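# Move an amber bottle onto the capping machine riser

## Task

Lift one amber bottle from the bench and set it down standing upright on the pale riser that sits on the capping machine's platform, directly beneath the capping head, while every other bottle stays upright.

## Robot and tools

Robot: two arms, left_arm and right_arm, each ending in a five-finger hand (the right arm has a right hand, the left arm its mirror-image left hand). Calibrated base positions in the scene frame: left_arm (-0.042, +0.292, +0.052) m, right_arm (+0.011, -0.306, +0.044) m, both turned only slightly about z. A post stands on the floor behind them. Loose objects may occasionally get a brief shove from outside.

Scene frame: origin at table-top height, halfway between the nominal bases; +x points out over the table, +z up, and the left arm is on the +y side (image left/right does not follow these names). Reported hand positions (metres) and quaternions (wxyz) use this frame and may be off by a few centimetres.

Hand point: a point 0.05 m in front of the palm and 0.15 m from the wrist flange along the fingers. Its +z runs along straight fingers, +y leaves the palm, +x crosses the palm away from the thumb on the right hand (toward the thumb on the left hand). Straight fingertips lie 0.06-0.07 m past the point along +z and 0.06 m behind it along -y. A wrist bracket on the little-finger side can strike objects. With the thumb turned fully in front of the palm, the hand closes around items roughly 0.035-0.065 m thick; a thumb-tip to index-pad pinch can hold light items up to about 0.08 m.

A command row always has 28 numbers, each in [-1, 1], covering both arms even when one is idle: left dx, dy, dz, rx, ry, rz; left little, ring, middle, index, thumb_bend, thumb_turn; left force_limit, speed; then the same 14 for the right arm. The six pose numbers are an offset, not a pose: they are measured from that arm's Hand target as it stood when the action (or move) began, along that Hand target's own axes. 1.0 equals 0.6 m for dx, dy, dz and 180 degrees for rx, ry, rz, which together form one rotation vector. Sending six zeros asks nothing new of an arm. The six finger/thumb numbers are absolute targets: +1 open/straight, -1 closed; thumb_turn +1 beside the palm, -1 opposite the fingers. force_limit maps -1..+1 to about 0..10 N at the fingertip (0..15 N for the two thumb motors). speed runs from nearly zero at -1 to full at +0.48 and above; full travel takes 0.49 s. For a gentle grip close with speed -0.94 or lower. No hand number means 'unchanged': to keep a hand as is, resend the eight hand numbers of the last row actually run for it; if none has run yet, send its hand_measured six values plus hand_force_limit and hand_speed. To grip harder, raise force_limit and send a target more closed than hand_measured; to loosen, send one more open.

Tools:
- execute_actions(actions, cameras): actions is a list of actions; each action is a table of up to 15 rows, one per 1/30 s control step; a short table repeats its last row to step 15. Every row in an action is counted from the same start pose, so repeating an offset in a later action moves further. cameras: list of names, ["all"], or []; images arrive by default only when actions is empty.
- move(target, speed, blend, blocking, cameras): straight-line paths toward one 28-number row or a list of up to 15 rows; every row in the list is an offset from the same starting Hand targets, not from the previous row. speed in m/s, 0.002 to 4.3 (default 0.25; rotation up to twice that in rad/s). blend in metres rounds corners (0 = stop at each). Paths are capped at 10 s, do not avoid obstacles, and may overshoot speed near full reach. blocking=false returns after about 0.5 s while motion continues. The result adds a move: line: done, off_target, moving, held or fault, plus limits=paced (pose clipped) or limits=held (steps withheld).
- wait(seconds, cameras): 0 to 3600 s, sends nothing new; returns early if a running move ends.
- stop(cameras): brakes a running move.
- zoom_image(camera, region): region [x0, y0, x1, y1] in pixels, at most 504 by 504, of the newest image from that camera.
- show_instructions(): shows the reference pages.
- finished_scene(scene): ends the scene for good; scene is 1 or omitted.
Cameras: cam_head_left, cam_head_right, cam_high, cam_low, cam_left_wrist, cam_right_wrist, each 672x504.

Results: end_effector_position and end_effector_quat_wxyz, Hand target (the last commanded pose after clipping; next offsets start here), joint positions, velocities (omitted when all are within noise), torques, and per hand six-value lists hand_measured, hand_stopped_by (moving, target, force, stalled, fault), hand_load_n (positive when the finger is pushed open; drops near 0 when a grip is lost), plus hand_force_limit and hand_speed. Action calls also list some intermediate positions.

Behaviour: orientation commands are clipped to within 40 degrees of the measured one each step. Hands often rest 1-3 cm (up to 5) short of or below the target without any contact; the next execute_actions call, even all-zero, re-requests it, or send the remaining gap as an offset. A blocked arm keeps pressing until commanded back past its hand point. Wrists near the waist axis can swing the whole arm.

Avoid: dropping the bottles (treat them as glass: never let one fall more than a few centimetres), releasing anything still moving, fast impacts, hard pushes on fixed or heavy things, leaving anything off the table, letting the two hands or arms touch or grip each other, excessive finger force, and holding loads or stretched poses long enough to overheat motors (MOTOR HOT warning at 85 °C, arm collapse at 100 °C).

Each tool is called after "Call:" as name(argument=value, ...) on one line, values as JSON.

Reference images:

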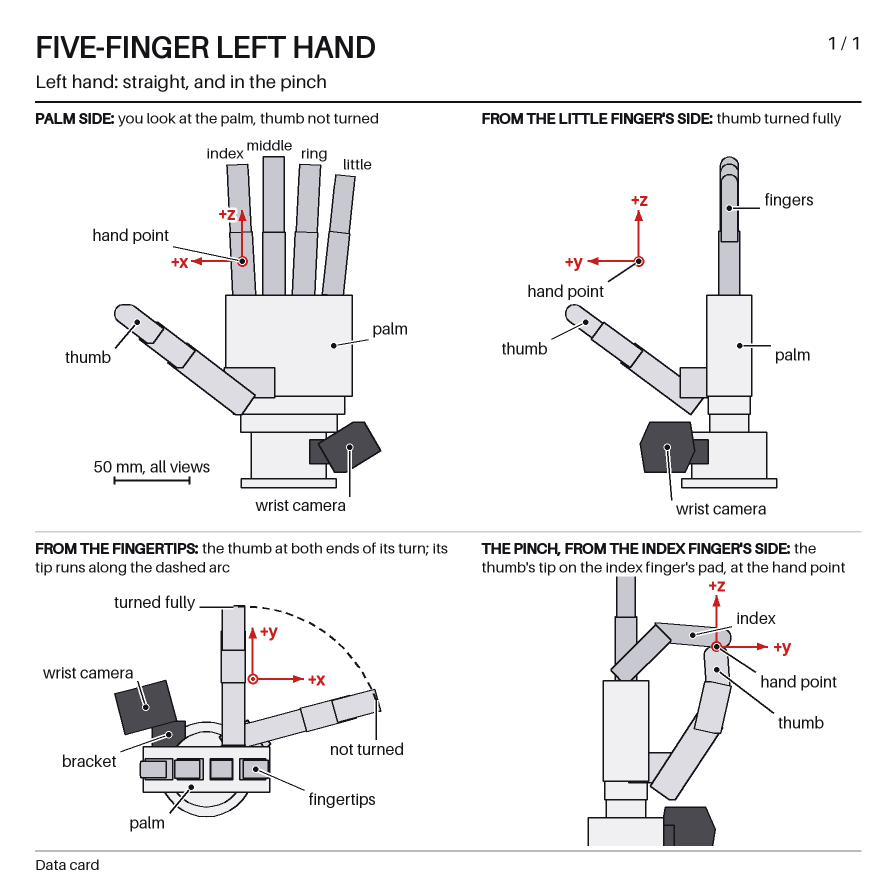

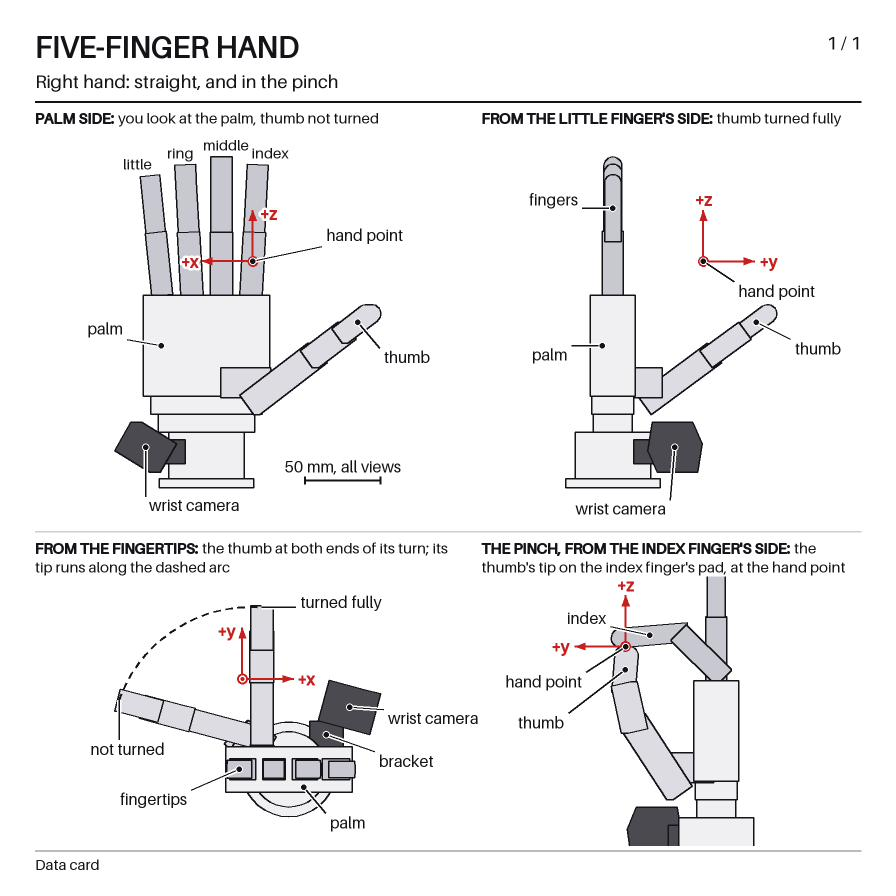

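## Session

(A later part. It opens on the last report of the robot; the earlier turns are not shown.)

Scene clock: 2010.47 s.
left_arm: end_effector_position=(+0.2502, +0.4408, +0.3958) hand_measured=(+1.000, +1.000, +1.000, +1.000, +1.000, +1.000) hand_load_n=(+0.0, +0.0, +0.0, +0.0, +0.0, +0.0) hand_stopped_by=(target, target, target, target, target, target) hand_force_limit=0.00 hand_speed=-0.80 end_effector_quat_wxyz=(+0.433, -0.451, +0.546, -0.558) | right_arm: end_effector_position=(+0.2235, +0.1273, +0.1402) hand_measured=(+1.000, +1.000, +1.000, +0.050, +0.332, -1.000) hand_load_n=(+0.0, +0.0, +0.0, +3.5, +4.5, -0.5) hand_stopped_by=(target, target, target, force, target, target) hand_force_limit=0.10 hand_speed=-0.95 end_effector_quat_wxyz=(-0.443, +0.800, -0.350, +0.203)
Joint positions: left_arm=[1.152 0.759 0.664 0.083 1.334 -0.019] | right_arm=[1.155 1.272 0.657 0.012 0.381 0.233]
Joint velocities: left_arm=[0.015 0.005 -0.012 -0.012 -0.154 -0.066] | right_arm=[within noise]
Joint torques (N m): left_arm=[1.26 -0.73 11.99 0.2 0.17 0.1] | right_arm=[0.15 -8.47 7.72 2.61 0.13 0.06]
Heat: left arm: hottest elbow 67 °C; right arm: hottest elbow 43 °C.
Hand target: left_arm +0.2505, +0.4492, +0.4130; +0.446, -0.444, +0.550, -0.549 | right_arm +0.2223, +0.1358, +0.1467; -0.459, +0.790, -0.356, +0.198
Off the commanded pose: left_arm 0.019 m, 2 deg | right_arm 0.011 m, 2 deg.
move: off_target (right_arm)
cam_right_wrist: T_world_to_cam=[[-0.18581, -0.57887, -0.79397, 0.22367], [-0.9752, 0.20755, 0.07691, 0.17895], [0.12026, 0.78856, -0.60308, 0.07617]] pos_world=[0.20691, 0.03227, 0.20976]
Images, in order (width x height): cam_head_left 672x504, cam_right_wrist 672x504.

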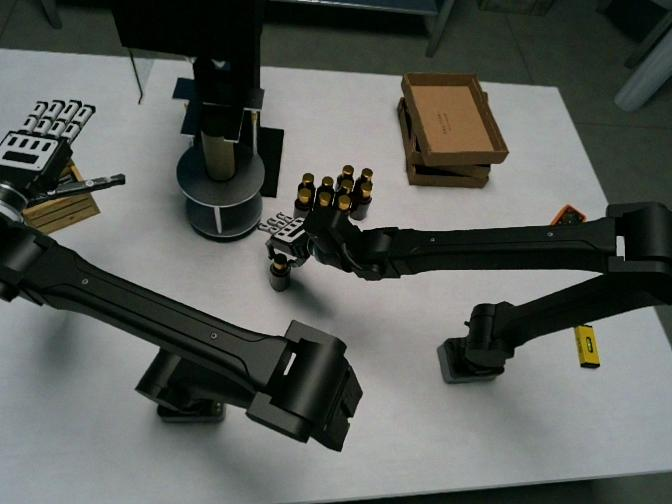

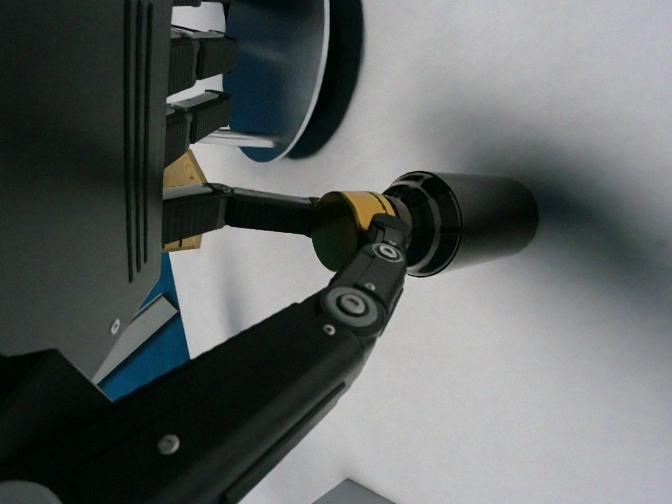

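Call:
move(target=[[0,0,0,0,0,0,1,1,1,1,1,1,0,-0.8, 0,0.0125,0.0072,0,0,0,1,1,1,-0.2,0.33,-1,0.1,-0.95]], speed=0.02, cameras=["cam_right_wrist","cam_head_left","cam_low"])

Call:
zoom_image(camera="cam_head_left", region=[240, 210, 340, 310])

Call:
zoom_image(camera="cam_right_wrist", region=[300, 120, 600, 320])

Scene clock: 2019.87 s.
left_arm: end_effector_position=(+0.2502, +0.4408, +0.3958) hand_measured=(+1.000, +1.000, +1.000, +1.000, +1.000, +1.000) hand_load_n=(+0.0, -0.5, +0.0, +0.0, +0.0, +0.0) hand_stopped_by=(target, target, target, target, target, target) hand_force_limit=0.00 hand_speed=-0.80 end_effector_quat_wxyz=(+0.433, -0.451, +0.546, -0.558) | right_arm: end_effector_position=(+0.2253, +0.1312, +0.1405) hand_measured=(+1.000, +1.000, +1.000, +0.050, +0.332, -1.000) hand_load_n=(+0.0, +0.0, +0.0, +3.5, +2.5, -0.5) hand_stopped_by=(target, target, target, force, target, target) hand_force_limit=0.10 hand_speed=-0.95 end_effector_quat_wxyz=(-0.452, +0.794, -0.351, +0.203)
Joint positions: left_arm=[1.152 0.759 0.664 0.083 1.334 -0.019] | right_arm=[1.155 1.28 0.651 0.049 0.382 0.234]
Joint torques (N m): left_arm=[1.26 -0.67 11.99 0.21 0.17 0.1] | right_arm=[-0.03 -7.88 7.1 2.35 0.12 -0.02]
Heat: left arm: hottest elbow 67 °C; right arm: hottest elbow 42 °C.
Hand target: left_arm +0.2505, +0.4492, +0.4130; +0.446, -0.444, +0.550, -0.549 | right_arm +0.2223, +0.1359, +0.1380; -0.459, +0.790, -0.356, +0.198
Off the commanded pose: left_arm 0.019 m, 2 deg | right_arm 0.006 m, 1 deg.
move: done
cam_right_wrist: T_world_to_cam=[[-0.18009, -0.56183, -0.80741, 0.22478], [-0.97553, 0.20727, 0.07336, 0.18043], [0.12613, 0.80087, -0.58541, 0.06755]] pos_world=[0.20798, 0.0348, 0.2078]
Images, in order (width x height): cam_head_left 672x504, cam_low 672x504, cam_right_wrist 672x504.

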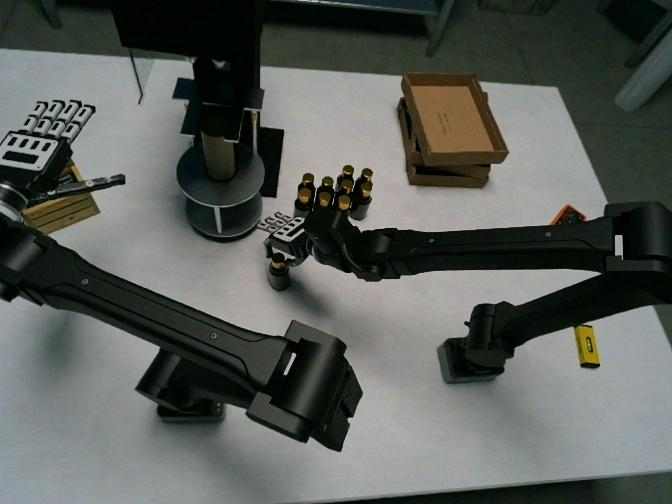

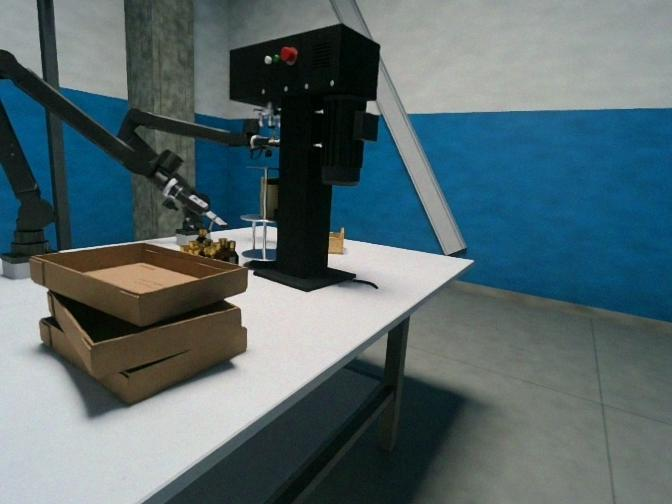

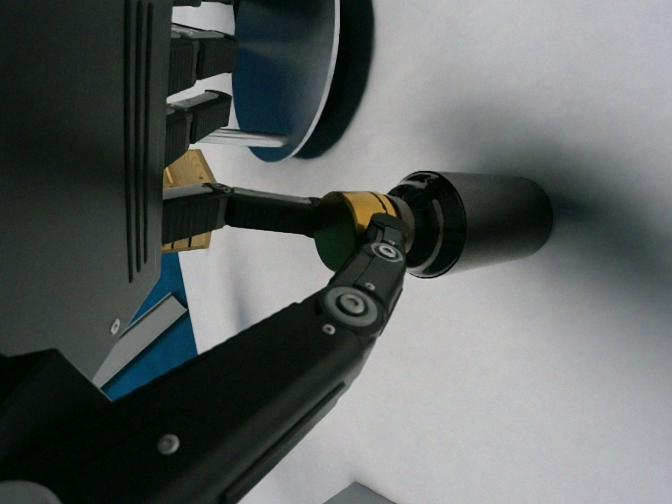

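Scaled by 5.040 from the camera's image (finer frame: 960x720).

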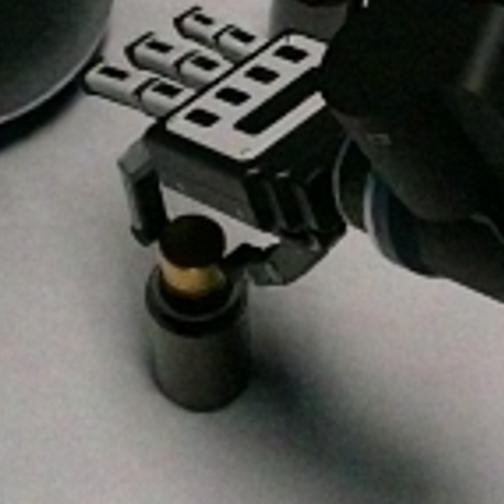

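Scaled by 1.680 from the camera's image (finer frame: 960x720).

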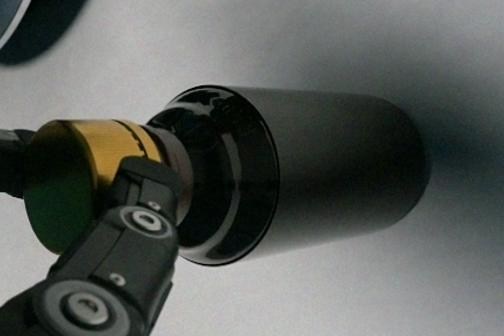

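Call:
move(target=[[0,0,0,0,0,0,1,1,1,1,1,1,0,-0.8, 0.0263,0.0163,-0.0179,0.0335,-0.0186,0.0322,1,1,1,-0.2,0.33,-1,0.1,-0.95]], speed=0.02, cameras=["cam_right_wrist","cam_head_left","cam_head_right","cam_left_wrist"])

Call:
zoom_image(camera="cam_head_left", region=[240, 210, 340, 310])

Call:
zoom_image(camera="cam_right_wrist", region=[300, 120, 600, 320])

Scene clock: 2084.53 s.
left_arm: end_effector_position=(+0.2502, +0.4408, +0.3958) hand_measured=(+1.000, +1.000, +1.000, +1.000, +1.000, +1.000) hand_load_n=(+0.0, +0.0, +0.0, +0.0, +0.0, +0.0) hand_stopped_by=(target, target, target, target, target, target) hand_force_limit=0.00 hand_speed=-0.80 end_effector_quat_wxyz=(+0.433, -0.451, +0.546, -0.558) | right_arm: end_effector_position=(+0.2198, +0.1194, +0.1365) hand_measured=(+1.000, +1.000, +1.000, +0.050, +0.330, -1.000) hand_load_n=(+0.0, +0.0, +0.0, +4.0, +2.0, +0.0) hand_stopped_by=(target, target, target, force, target, target) hand_force_limit=0.10 hand_speed=-0.95 end_effector_quat_wxyz=(-0.518, +0.756, -0.363, +0.171)
Joint positions: left_arm=[1.152 0.759 0.664 0.083 1.334 -0.019] | right_arm=[1.124 1.245 0.508 0.296 0.315 0.273]
Joint torques (N m): left_arm=[1.2 -0.67 11.99 0.2 0.17 0.1] | right_arm=[-1.38 -7.24 5.98 1.98 -0.06 -0.06]
Heat: left arm: hottest elbow 67 °C; right arm: hottest elbow 36 °C.
Hand target: left_arm +0.2505, +0.4492, +0.4130; +0.446, -0.444, +0.550, -0.549 | right_arm +0.2222, +0.1147, +0.1346; -0.519, +0.751, -0.371, +0.170
Off the commanded pose: left_arm 0.019 m, 2 deg | right_arm 0.006 m, 1 deg.
move: done
cam_left_wrist: T_world_to_cam=[[0.00035, -0.23069, 0.97303, -0.28021], [-0.70571, -0.68944, -0.1632, 0.53986], [0.7085, -0.68662, -0.16304, 0.30859]] pos_world=[0.16245, 0.51944, 0.41107]
cam_right_wrist: T_world_to_cam=[[-0.17505, -0.42282, -0.88915, 0.20742], [-0.97747, 0.18279, 0.10552, 0.1768], [0.11791, 0.88759, -0.44529, 0.04768]] pos_world=[0.20351, 0.01307, 0.18701]
Images, in order (width x height): cam_head_left 672x504, cam_head_right 672x504, cam_left_wrist 672x504, cam_right_wrist 672x504.

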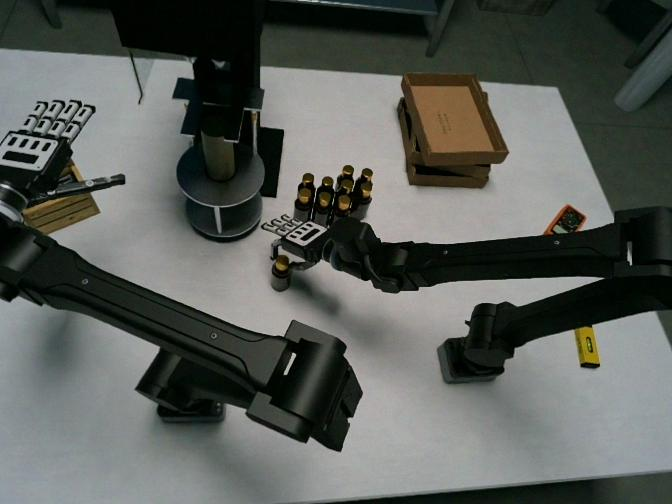

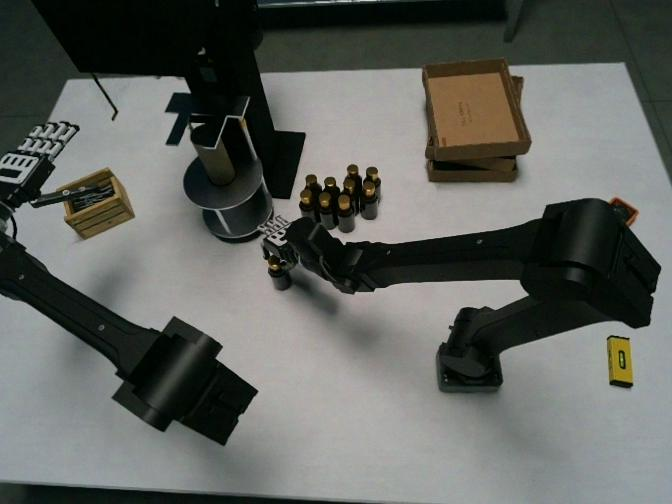

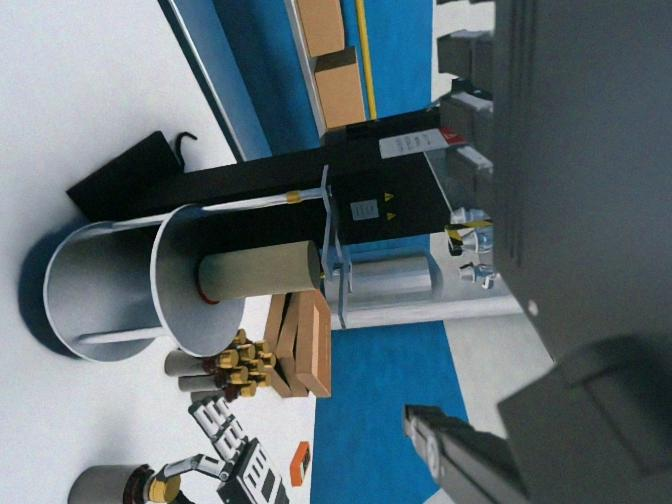

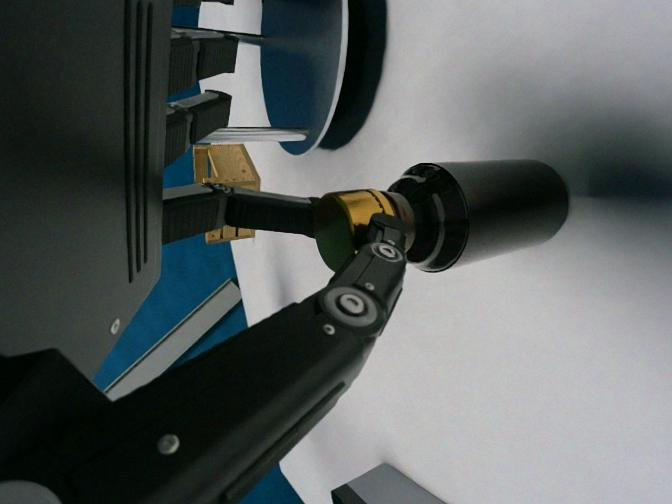

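Scaled by 5.040 from the camera's image (finer frame: 960x720).

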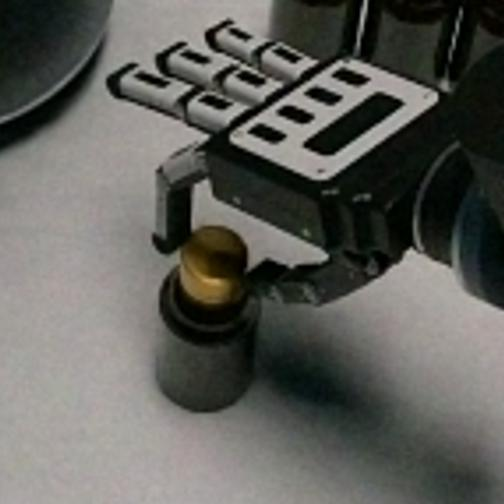

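Scaled by 1.680 from the camera's image (finer frame: 960x720).

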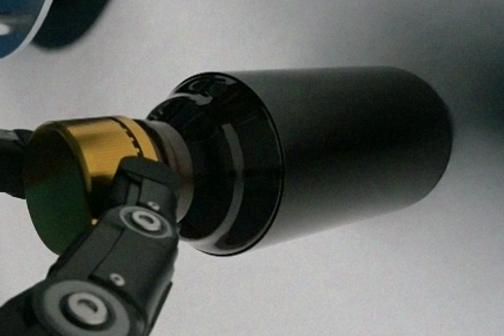

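Call:
move(target=[[0,0,0,0,0,0,1,1,1,1,1,1,0,-0.8, 0.0085,0.005,-0.0057,0.0111,-0.0063,0.0107,1,1,1,-0.2,0.33,-1,0.1,-0.95]], speed=0.02, cameras=["cam_right_wrist","cam_head_left","cam_head_right","cam_left_wrist"])

Call:
zoom_image(camera="cam_head_left", region=[240, 210, 340, 310])

Call:
zoom_image(camera="cam_head_right", region=[230, 210, 330, 310])

Scene clock: 2104.60 s.
left_arm: end_effector_position=(+0.2502, +0.4408, +0.3958) hand_measured=(+1.000, +1.000, +1.000, +1.000, +1.000, +1.000) hand_load_n=(+0.0, +0.0, +0.0, +0.0, +0.0, +0.0) hand_stopped_by=(target, target, target, target, target, target) hand_force_limit=0.00 hand_speed=-0.80 end_effector_quat_wxyz=(+0.433, -0.451, +0.546, -0.558) | right_arm: end_effector_position=(+0.2199, +0.1144, +0.1366) hand_measured=(+1.000, +1.000, +1.000, +0.050, +0.330, -1.000) hand_load_n=(+0.0, +0.0, +0.0, +4.0, +2.0, +0.0) hand_stopped_by=(target, target, target, force, target, target) hand_force_limit=0.10 hand_speed=-0.95 end_effector_quat_wxyz=(-0.540, +0.740, -0.367, +0.160)
Joint positions: left_arm=[1.152 0.759 0.664 0.083 1.334 -0.019] | right_arm=[1.106 1.239 0.461 0.386 0.288 0.29]
Joint torques (N m): left_arm=[1.2 -0.73 11.99 0.2 0.17 0.1] | right_arm=[-1.55 -7.3 5.86 2.04 -0.09 -0.09]
Heat: left arm: hottest elbow 67 °C; right arm: hottest elbow 34 °C.
Hand target: left_arm +0.2505, +0.4492, +0.4130; +0.446, -0.444, +0.550, -0.549 | right_arm +0.2224, +0.1082, +0.1328; -0.539, +0.737, -0.375, +0.160
Off the commanded pose: left_arm 0.019 m, 2 deg | right_arm 0.008 m, 1 deg.
move: done
cam_left_wrist: T_world_to_cam=[[0.00035, -0.23069, 0.97303, -0.28021], [-0.70571, -0.68944, -0.1632, 0.53986], [0.7085, -0.68662, -0.16304, 0.30859]] pos_world=[0.16245, 0.51944, 0.41107]
cam_right_wrist: T_world_to_cam=[[-0.17532, -0.36949, -0.91255, 0.20261], [-0.97751, 0.17569, 0.11666, 0.17702], [0.11722, 0.91247, -0.39198, 0.04226]] pos_world=[0.20361, 0.0052, 0.18081]
Images, in order (width x height): cam_head_left 672x504, cam_head_right 672x504, cam_left_wrist 672x504, cam_right_wrist 672x504.

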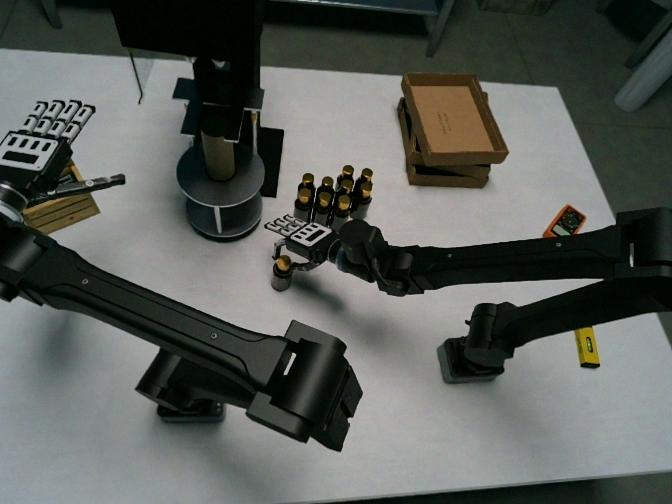

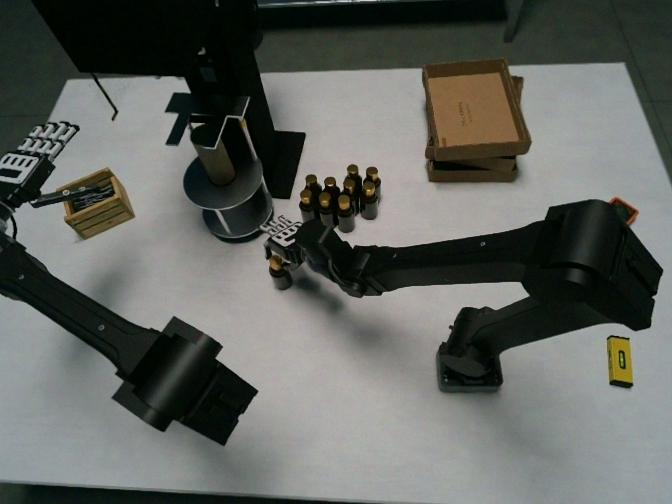

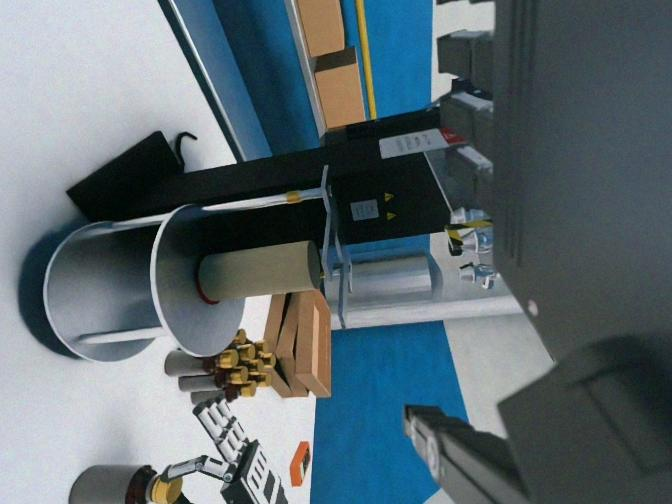

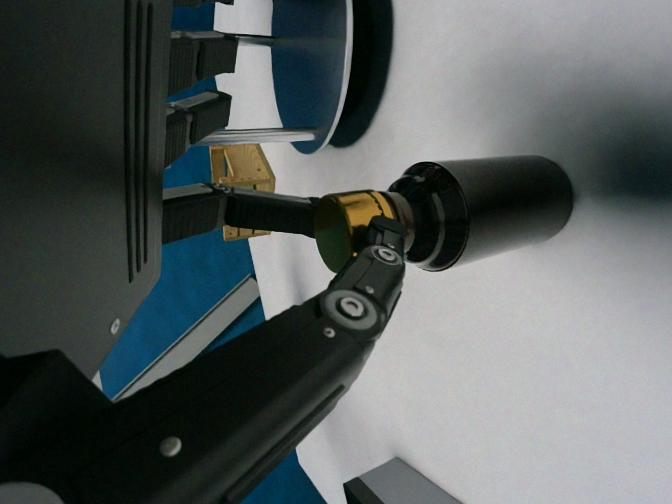

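Scaled by 5.040 from the camera's image (finer frame: 960x720).

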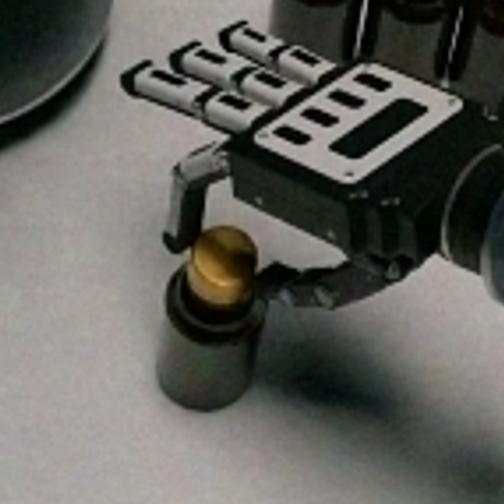

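Scaled by 5.040 from the camera's image (finer frame: 960x720).

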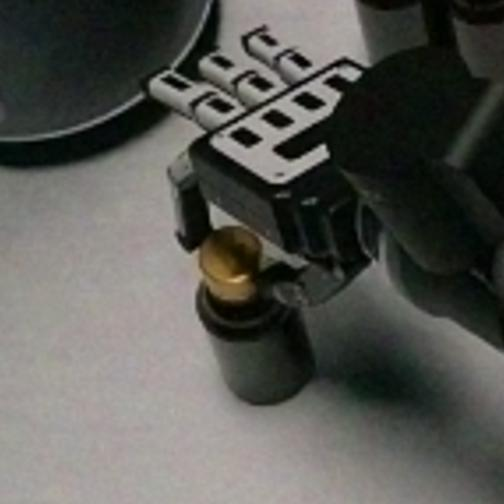

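Call:
zoom_image(camera="cam_left_wrist", region=[50, 400, 250, 504])

Call:
zoom_image(camera="cam_right_wrist", region=[300, 120, 600, 320])

Scaled by 2.520 from the camera's image (finer frame: 960x720).

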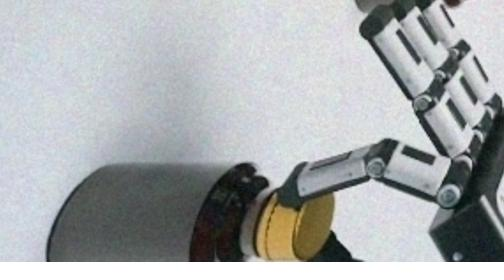

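Scaled by 1.680 from the camera's image (finer frame: 960x720).

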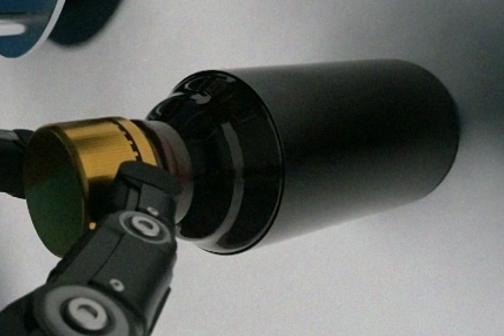

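Call:
move(target=[[0,0,0,0,0,0,1,1,1,1,1,1,0,-0.8, 0.001,0.0065,0.003,0,0,0,1,1,1,-0.2,0.33,-1,0.1,-0.95]], speed=0.02, cameras=["cam_right_wrist","cam_head_left","cam_head_right","cam_left_wrist"])

Call:
zoom_image(camera="cam_head_left", region=[240, 210, 340, 310])

Scene clock: 2142.50 s.
left_arm: end_effector_position=(+0.2502, +0.4408, +0.3958) hand_measured=(+1.000, +1.000, +1.000, +1.000, +1.000, +1.000) hand_load_n=(+0.0, +0.0, +0.0, +0.0, +0.0, -0.5) hand_stopped_by=(target, target, target, target, target, target) hand_force_limit=0.00 hand_speed=-0.80 end_effector_quat_wxyz=(+0.433, -0.451, +0.546, -0.558) | right_arm: end_effector_position=(+0.2199, +0.1139, +0.1369) hand_measured=(+1.000, +1.000, +1.000, +0.050, +0.330, -1.000) hand_load_n=(+0.0, +0.0, +0.0, +4.0, +2.0, +0.0) hand_stopped_by=(target, target, target, force, target, target) hand_force_limit=0.10 hand_speed=-0.95 end_effector_quat_wxyz=(-0.543, +0.738, -0.367, +0.160)
Joint positions: left_arm=[1.152 0.759 0.664 0.083 1.334 -0.019] | right_arm=[1.106 1.239 0.455 0.402 0.288 0.29]
Joint torques (N m): left_arm=[1.2 -0.73 11.99 0.2 0.17 0.1] | right_arm=[-1.49 -5.07 6.12 2.1 -0.16 -0.09]
Heat: left arm: hottest elbow 67 °C; right arm: hottest elbow 33 °C.
Hand target: left_arm +0.2505, +0.4492, +0.4130; +0.446, -0.444, +0.550, -0.549 | right_arm +0.2225, +0.1085, +0.1286; -0.539, +0.737, -0.375, +0.160
Off the commanded pose: left_arm 0.019 m, 2 deg | right_arm 0.010 m, 1 deg.
move: done
cam_left_wrist: T_world_to_cam=[[0.00035, -0.23069, 0.97303, -0.28021], [-0.70571, -0.68944, -0.1632, 0.53986], [0.7085, -0.68662, -0.16304, 0.30859]] pos_world=[0.16245, 0.51944, 0.41107]
cam_right_wrist: T_world_to_cam=[[-0.17222, -0.3616, -0.91629, 0.20162], [-0.97783, 0.17522, 0.11464, 0.17748], [0.1191, 0.91572, -0.38376, 0.04087]] pos_world=[0.2034, 0.00438, 0.18008]
Images, in order (width x height): cam_head_left 672x504, cam_head_right 672x504, cam_left_wrist 672x504, cam_right_wrist 672x504.

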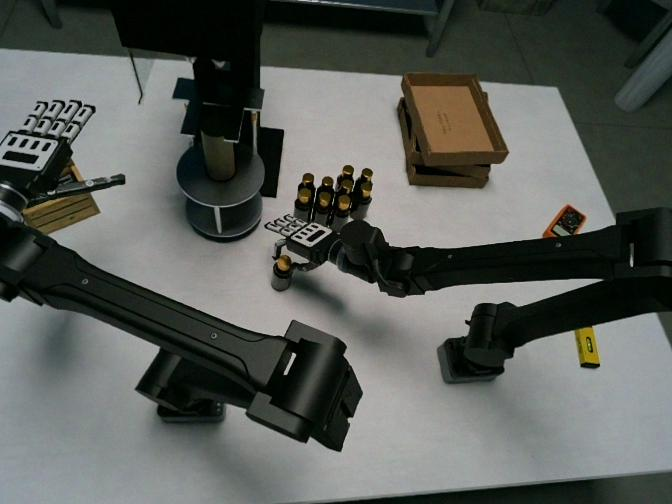

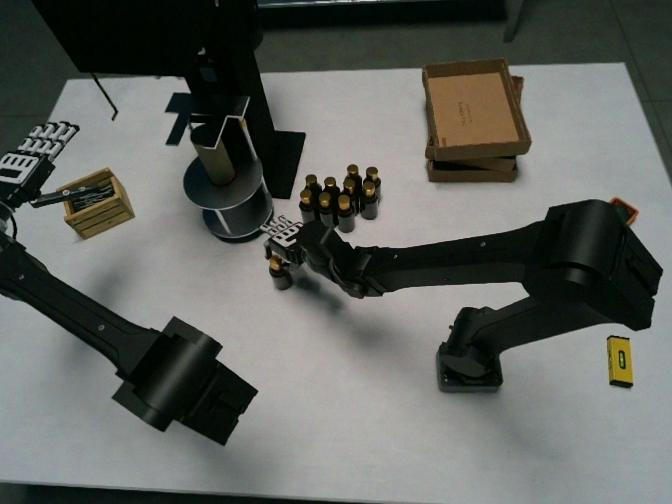

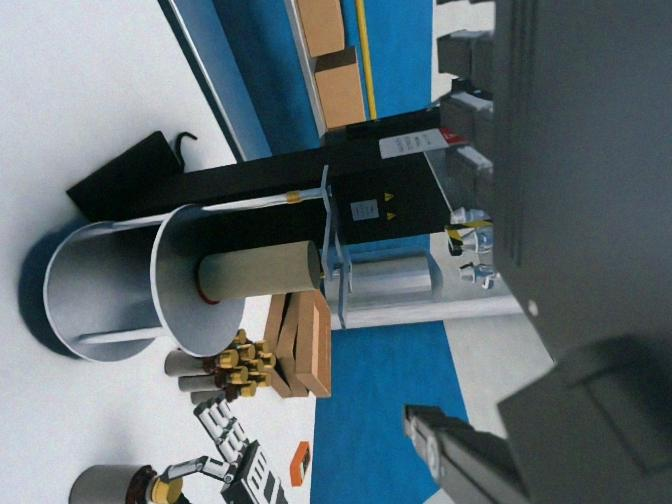

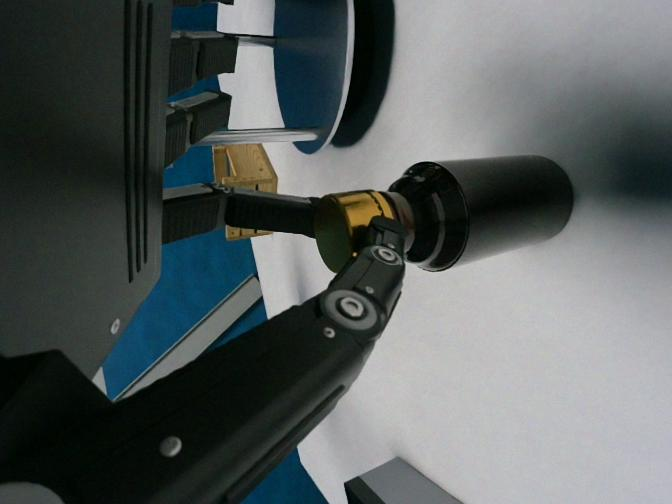

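Scaled by 5.040 from the camera's image (finer frame: 960x720).

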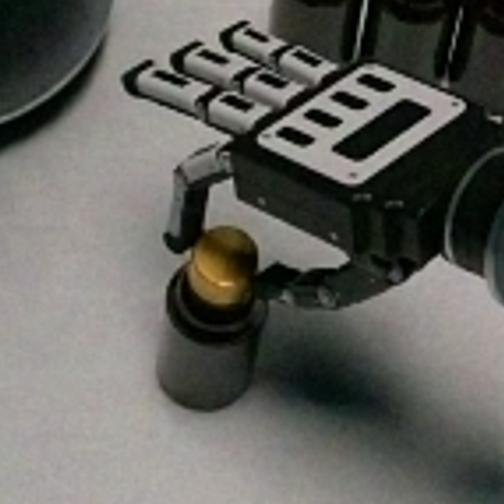

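Call:
move(target=[[0,0,0,0,0,0,1,1,1,1,1,1,0,-0.8, 0,0,0,0,0,0,1,1,1,0.2,0.33,-1,0.1,-0.95]], cameras=["cam_right_wrist","cam_head_left","cam_head_right"])

Call:
zoom_image(camera="cam_head_left", region=[240, 210, 340, 310])

Call:
zoom_image(camera="cam_right_wrist", region=[300, 120, 600, 320])

Scene clock: 2150.83 s.
left_arm: end_effector_position=(+0.2502, +0.4408, +0.3958) hand_measured=(+1.000, +1.000, +1.000, +1.000, +1.000, +1.000) hand_load_n=(+0.0, +0.0, +0.0, +0.0, +0.0, -0.5) hand_stopped_by=(target, target, target, target, target, target) hand_force_limit=0.00 hand_speed=-0.80 end_effector_quat_wxyz=(+0.433, -0.451, +0.546, -0.558) | right_arm: end_effector_position=(+0.2191, +0.1115, +0.1333) hand_measured=(+1.000, +1.000, +1.000, +0.200, +0.330, -1.000) hand_load_n=(+0.0, +0.0, -0.5, +0.0, +0.0, +0.0) hand_stopped_by=(target, target, target, target, target, target) hand_force_limit=0.10 hand_speed=-0.95 end_effector_quat_wxyz=(-0.540, +0.740, -0.368, +0.160)
Joint positions: left_arm=[1.152 0.759 0.664 0.083 1.334 -0.019] | right_arm=[1.105 1.241 0.449 0.402 0.288 0.29]
Joint torques (N m): left_arm=[1.26 -0.79 11.99 0.18 0.17 0.1] | right_arm=[-1.79 -5.48 6.58 2.14 -0.18 -0.07]
Heat: left arm: hottest elbow 68 °C; right arm: hottest elbow 33 °C.
Hand target: left_arm +0.2505, +0.4492, +0.4130; +0.446, -0.444, +0.550, -0.549 | right_arm +0.2224, +0.1084, +0.1284; -0.539, +0.737, -0.375, +0.160
Off the commanded pose: left_arm 0.019 m, 2 deg | right_arm 0.007 m, 1 deg.
move: done
cam_right_wrist: T_world_to_cam=[[-0.17528, -0.36749, -0.91336, 0.19831], [-0.97735, 0.17672, 0.11646, 0.17706], [0.11861, 0.91308, -0.39014, 0.04303]] pos_world=[0.2027, 0.0023, 0.1773]
Images, in order (width x height): cam_head_left 672x504, cam_head_right 672x504, cam_right_wrist 672x504.

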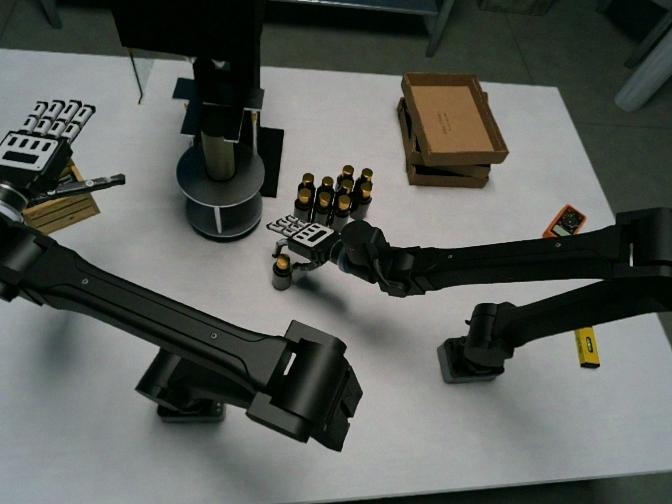

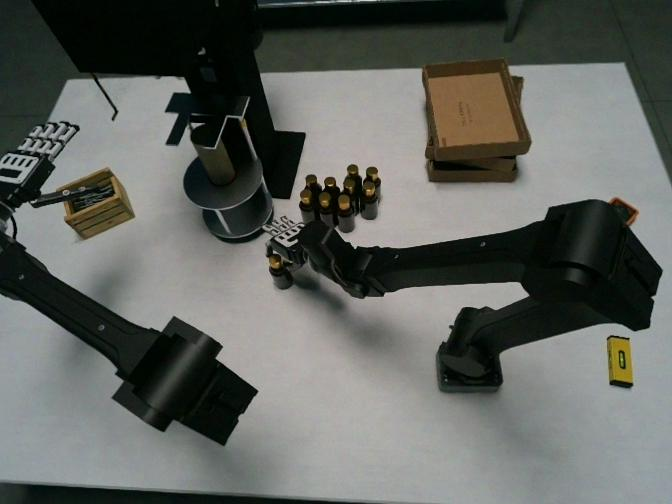

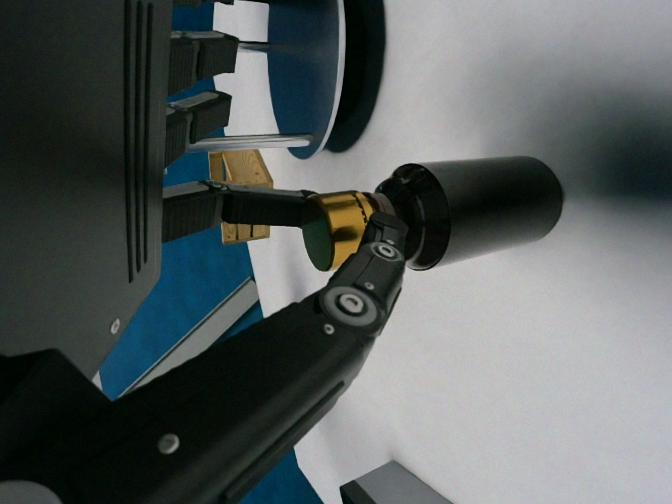

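Scaled by 5.040 from the camera's image (finer frame: 960x720).

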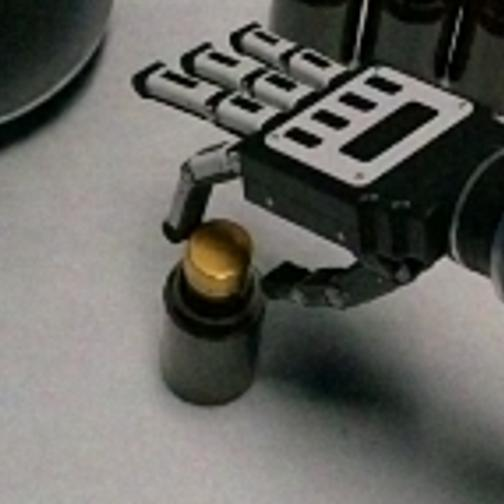

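Scaled by 1.680 from the camera's image (finer frame: 960x720).

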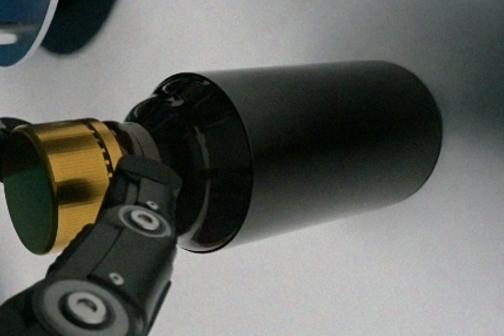

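Call:
move(target=[[0,0,0,0,0,0,1,1,1,1,1,1,0,-0.8, 0,0,0,0,0,0,1,1,1,0.36,0.6,-1,0.1,-0.8],[0,0,0,0,0,0,1,1,1,1,1,1,0,-0.8, 0.0,-0.1208,-0.0538,0,0,0,1,1,1,0.36,0.6,-1,0.1,-0.8]], speed=0.06, cameras=["cam_right_wrist","cam_head_left","cam_head_right"])

Call:
zoom_image(camera="cam_head_left", region=[180, 130, 400, 350])

Scene clock: 2163.13 s.
left_arm: end_effector_position=(+0.2502, +0.4408, +0.3958) hand_measured=(+1.000, +1.000, +1.000, +1.000, +1.000, +1.000) hand_load_n=(+0.0, +0.0, +0.0, +0.0, +0.0, +0.0) hand_stopped_by=(target, target, target, target, target, target) hand_force_limit=0.00 hand_speed=-0.80 end_effector_quat_wxyz=(+0.433, -0.451, +0.546, -0.558) | right_arm: end_effector_position=(+0.2184, +0.0864, +0.1820) hand_measured=(+1.000, +1.000, +1.000, +0.360, +0.600, -1.000) hand_load_n=(+0.0, +0.0, +0.0, +0.0, +0.0, +0.0) hand_stopped_by=(target, target, target, target, target, target) hand_force_limit=0.10 hand_speed=-0.80 end_effector_quat_wxyz=(-0.524, +0.749, -0.376, +0.156)
Joint positions: left_arm=[1.152 0.759 0.664 0.083 1.334 -0.019] | right_arm=[1.067 1.031 0.5 0.102 0.253 0.29]
Joint torques (N m): left_arm=[1.2 -0.67 12 0.2 0.16 0.1] | right_arm=[-1.32 -5.83 11.79 1.43 -0.14 -0.18]
Heat: left arm: hottest elbow 68 °C; right arm: hottest elbow 33 °C.
Hand target: left_arm +0.2505, +0.4492, +0.4130; +0.446, -0.444, +0.550, -0.549 | right_arm +0.2292, +0.0967, +0.2064; -0.539, +0.737, -0.375, +0.160
Off the commanded pose: left_arm 0.019 m, 2 deg | right_arm 0.029 m, 2 deg.
move: off_target (right_arm)
cam_right_wrist: T_world_to_cam=[[-0.20473, -0.3926, -0.89663, 0.23896], [-0.9724, 0.18626, 0.14047, 0.16881], [0.11186, 0.90065, -0.4199, 0.09304]] pos_world=[0.20267, -0.02142, 0.22962]
Images, in order (width x height): cam_head_left 672x504, cam_head_right 672x504, cam_right_wrist 672x504.

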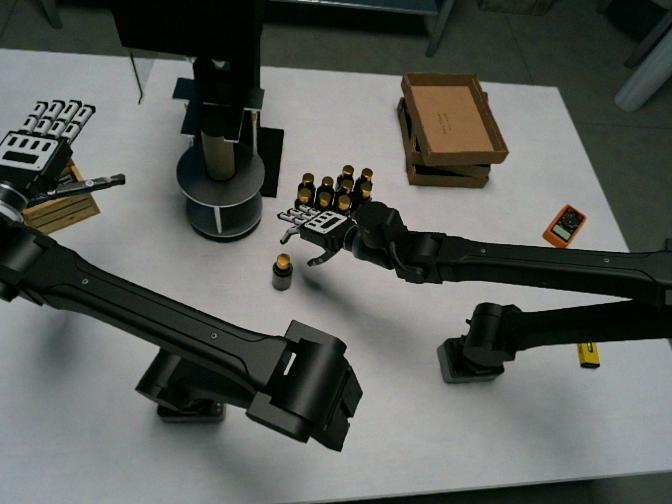

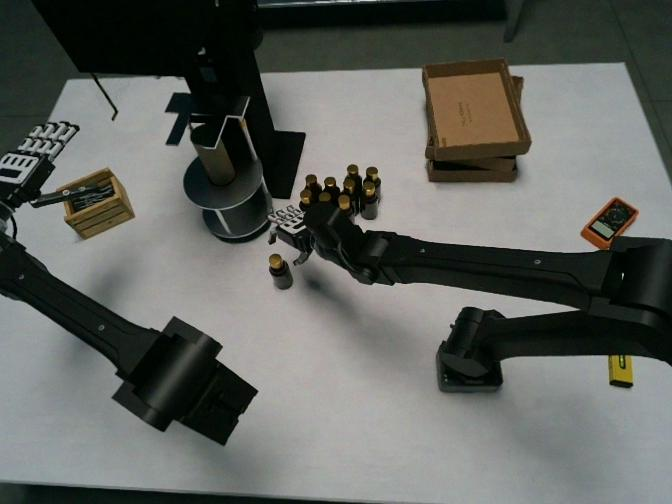

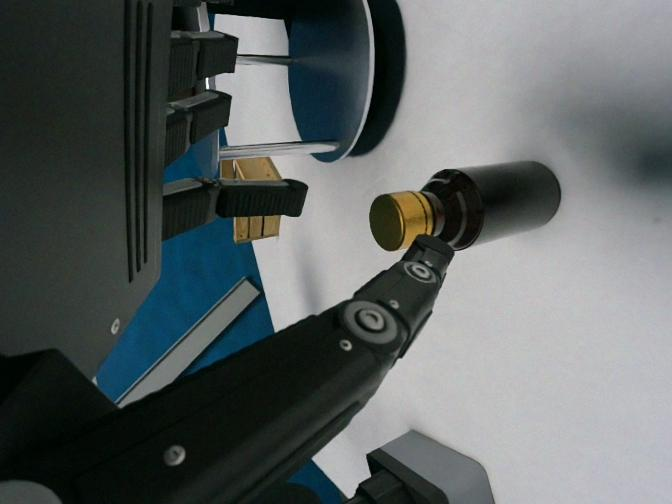

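Scaled by 2.291 from the camera's image (finer frame: 960x720).

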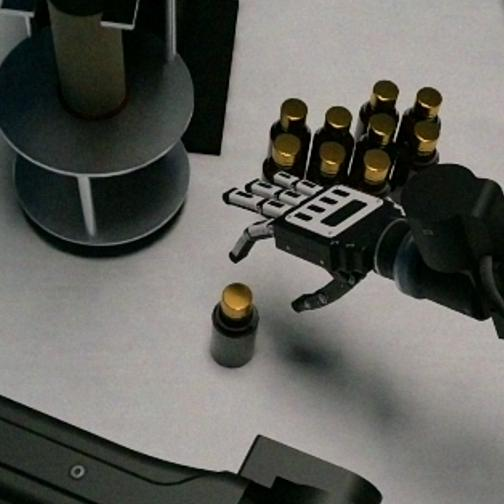

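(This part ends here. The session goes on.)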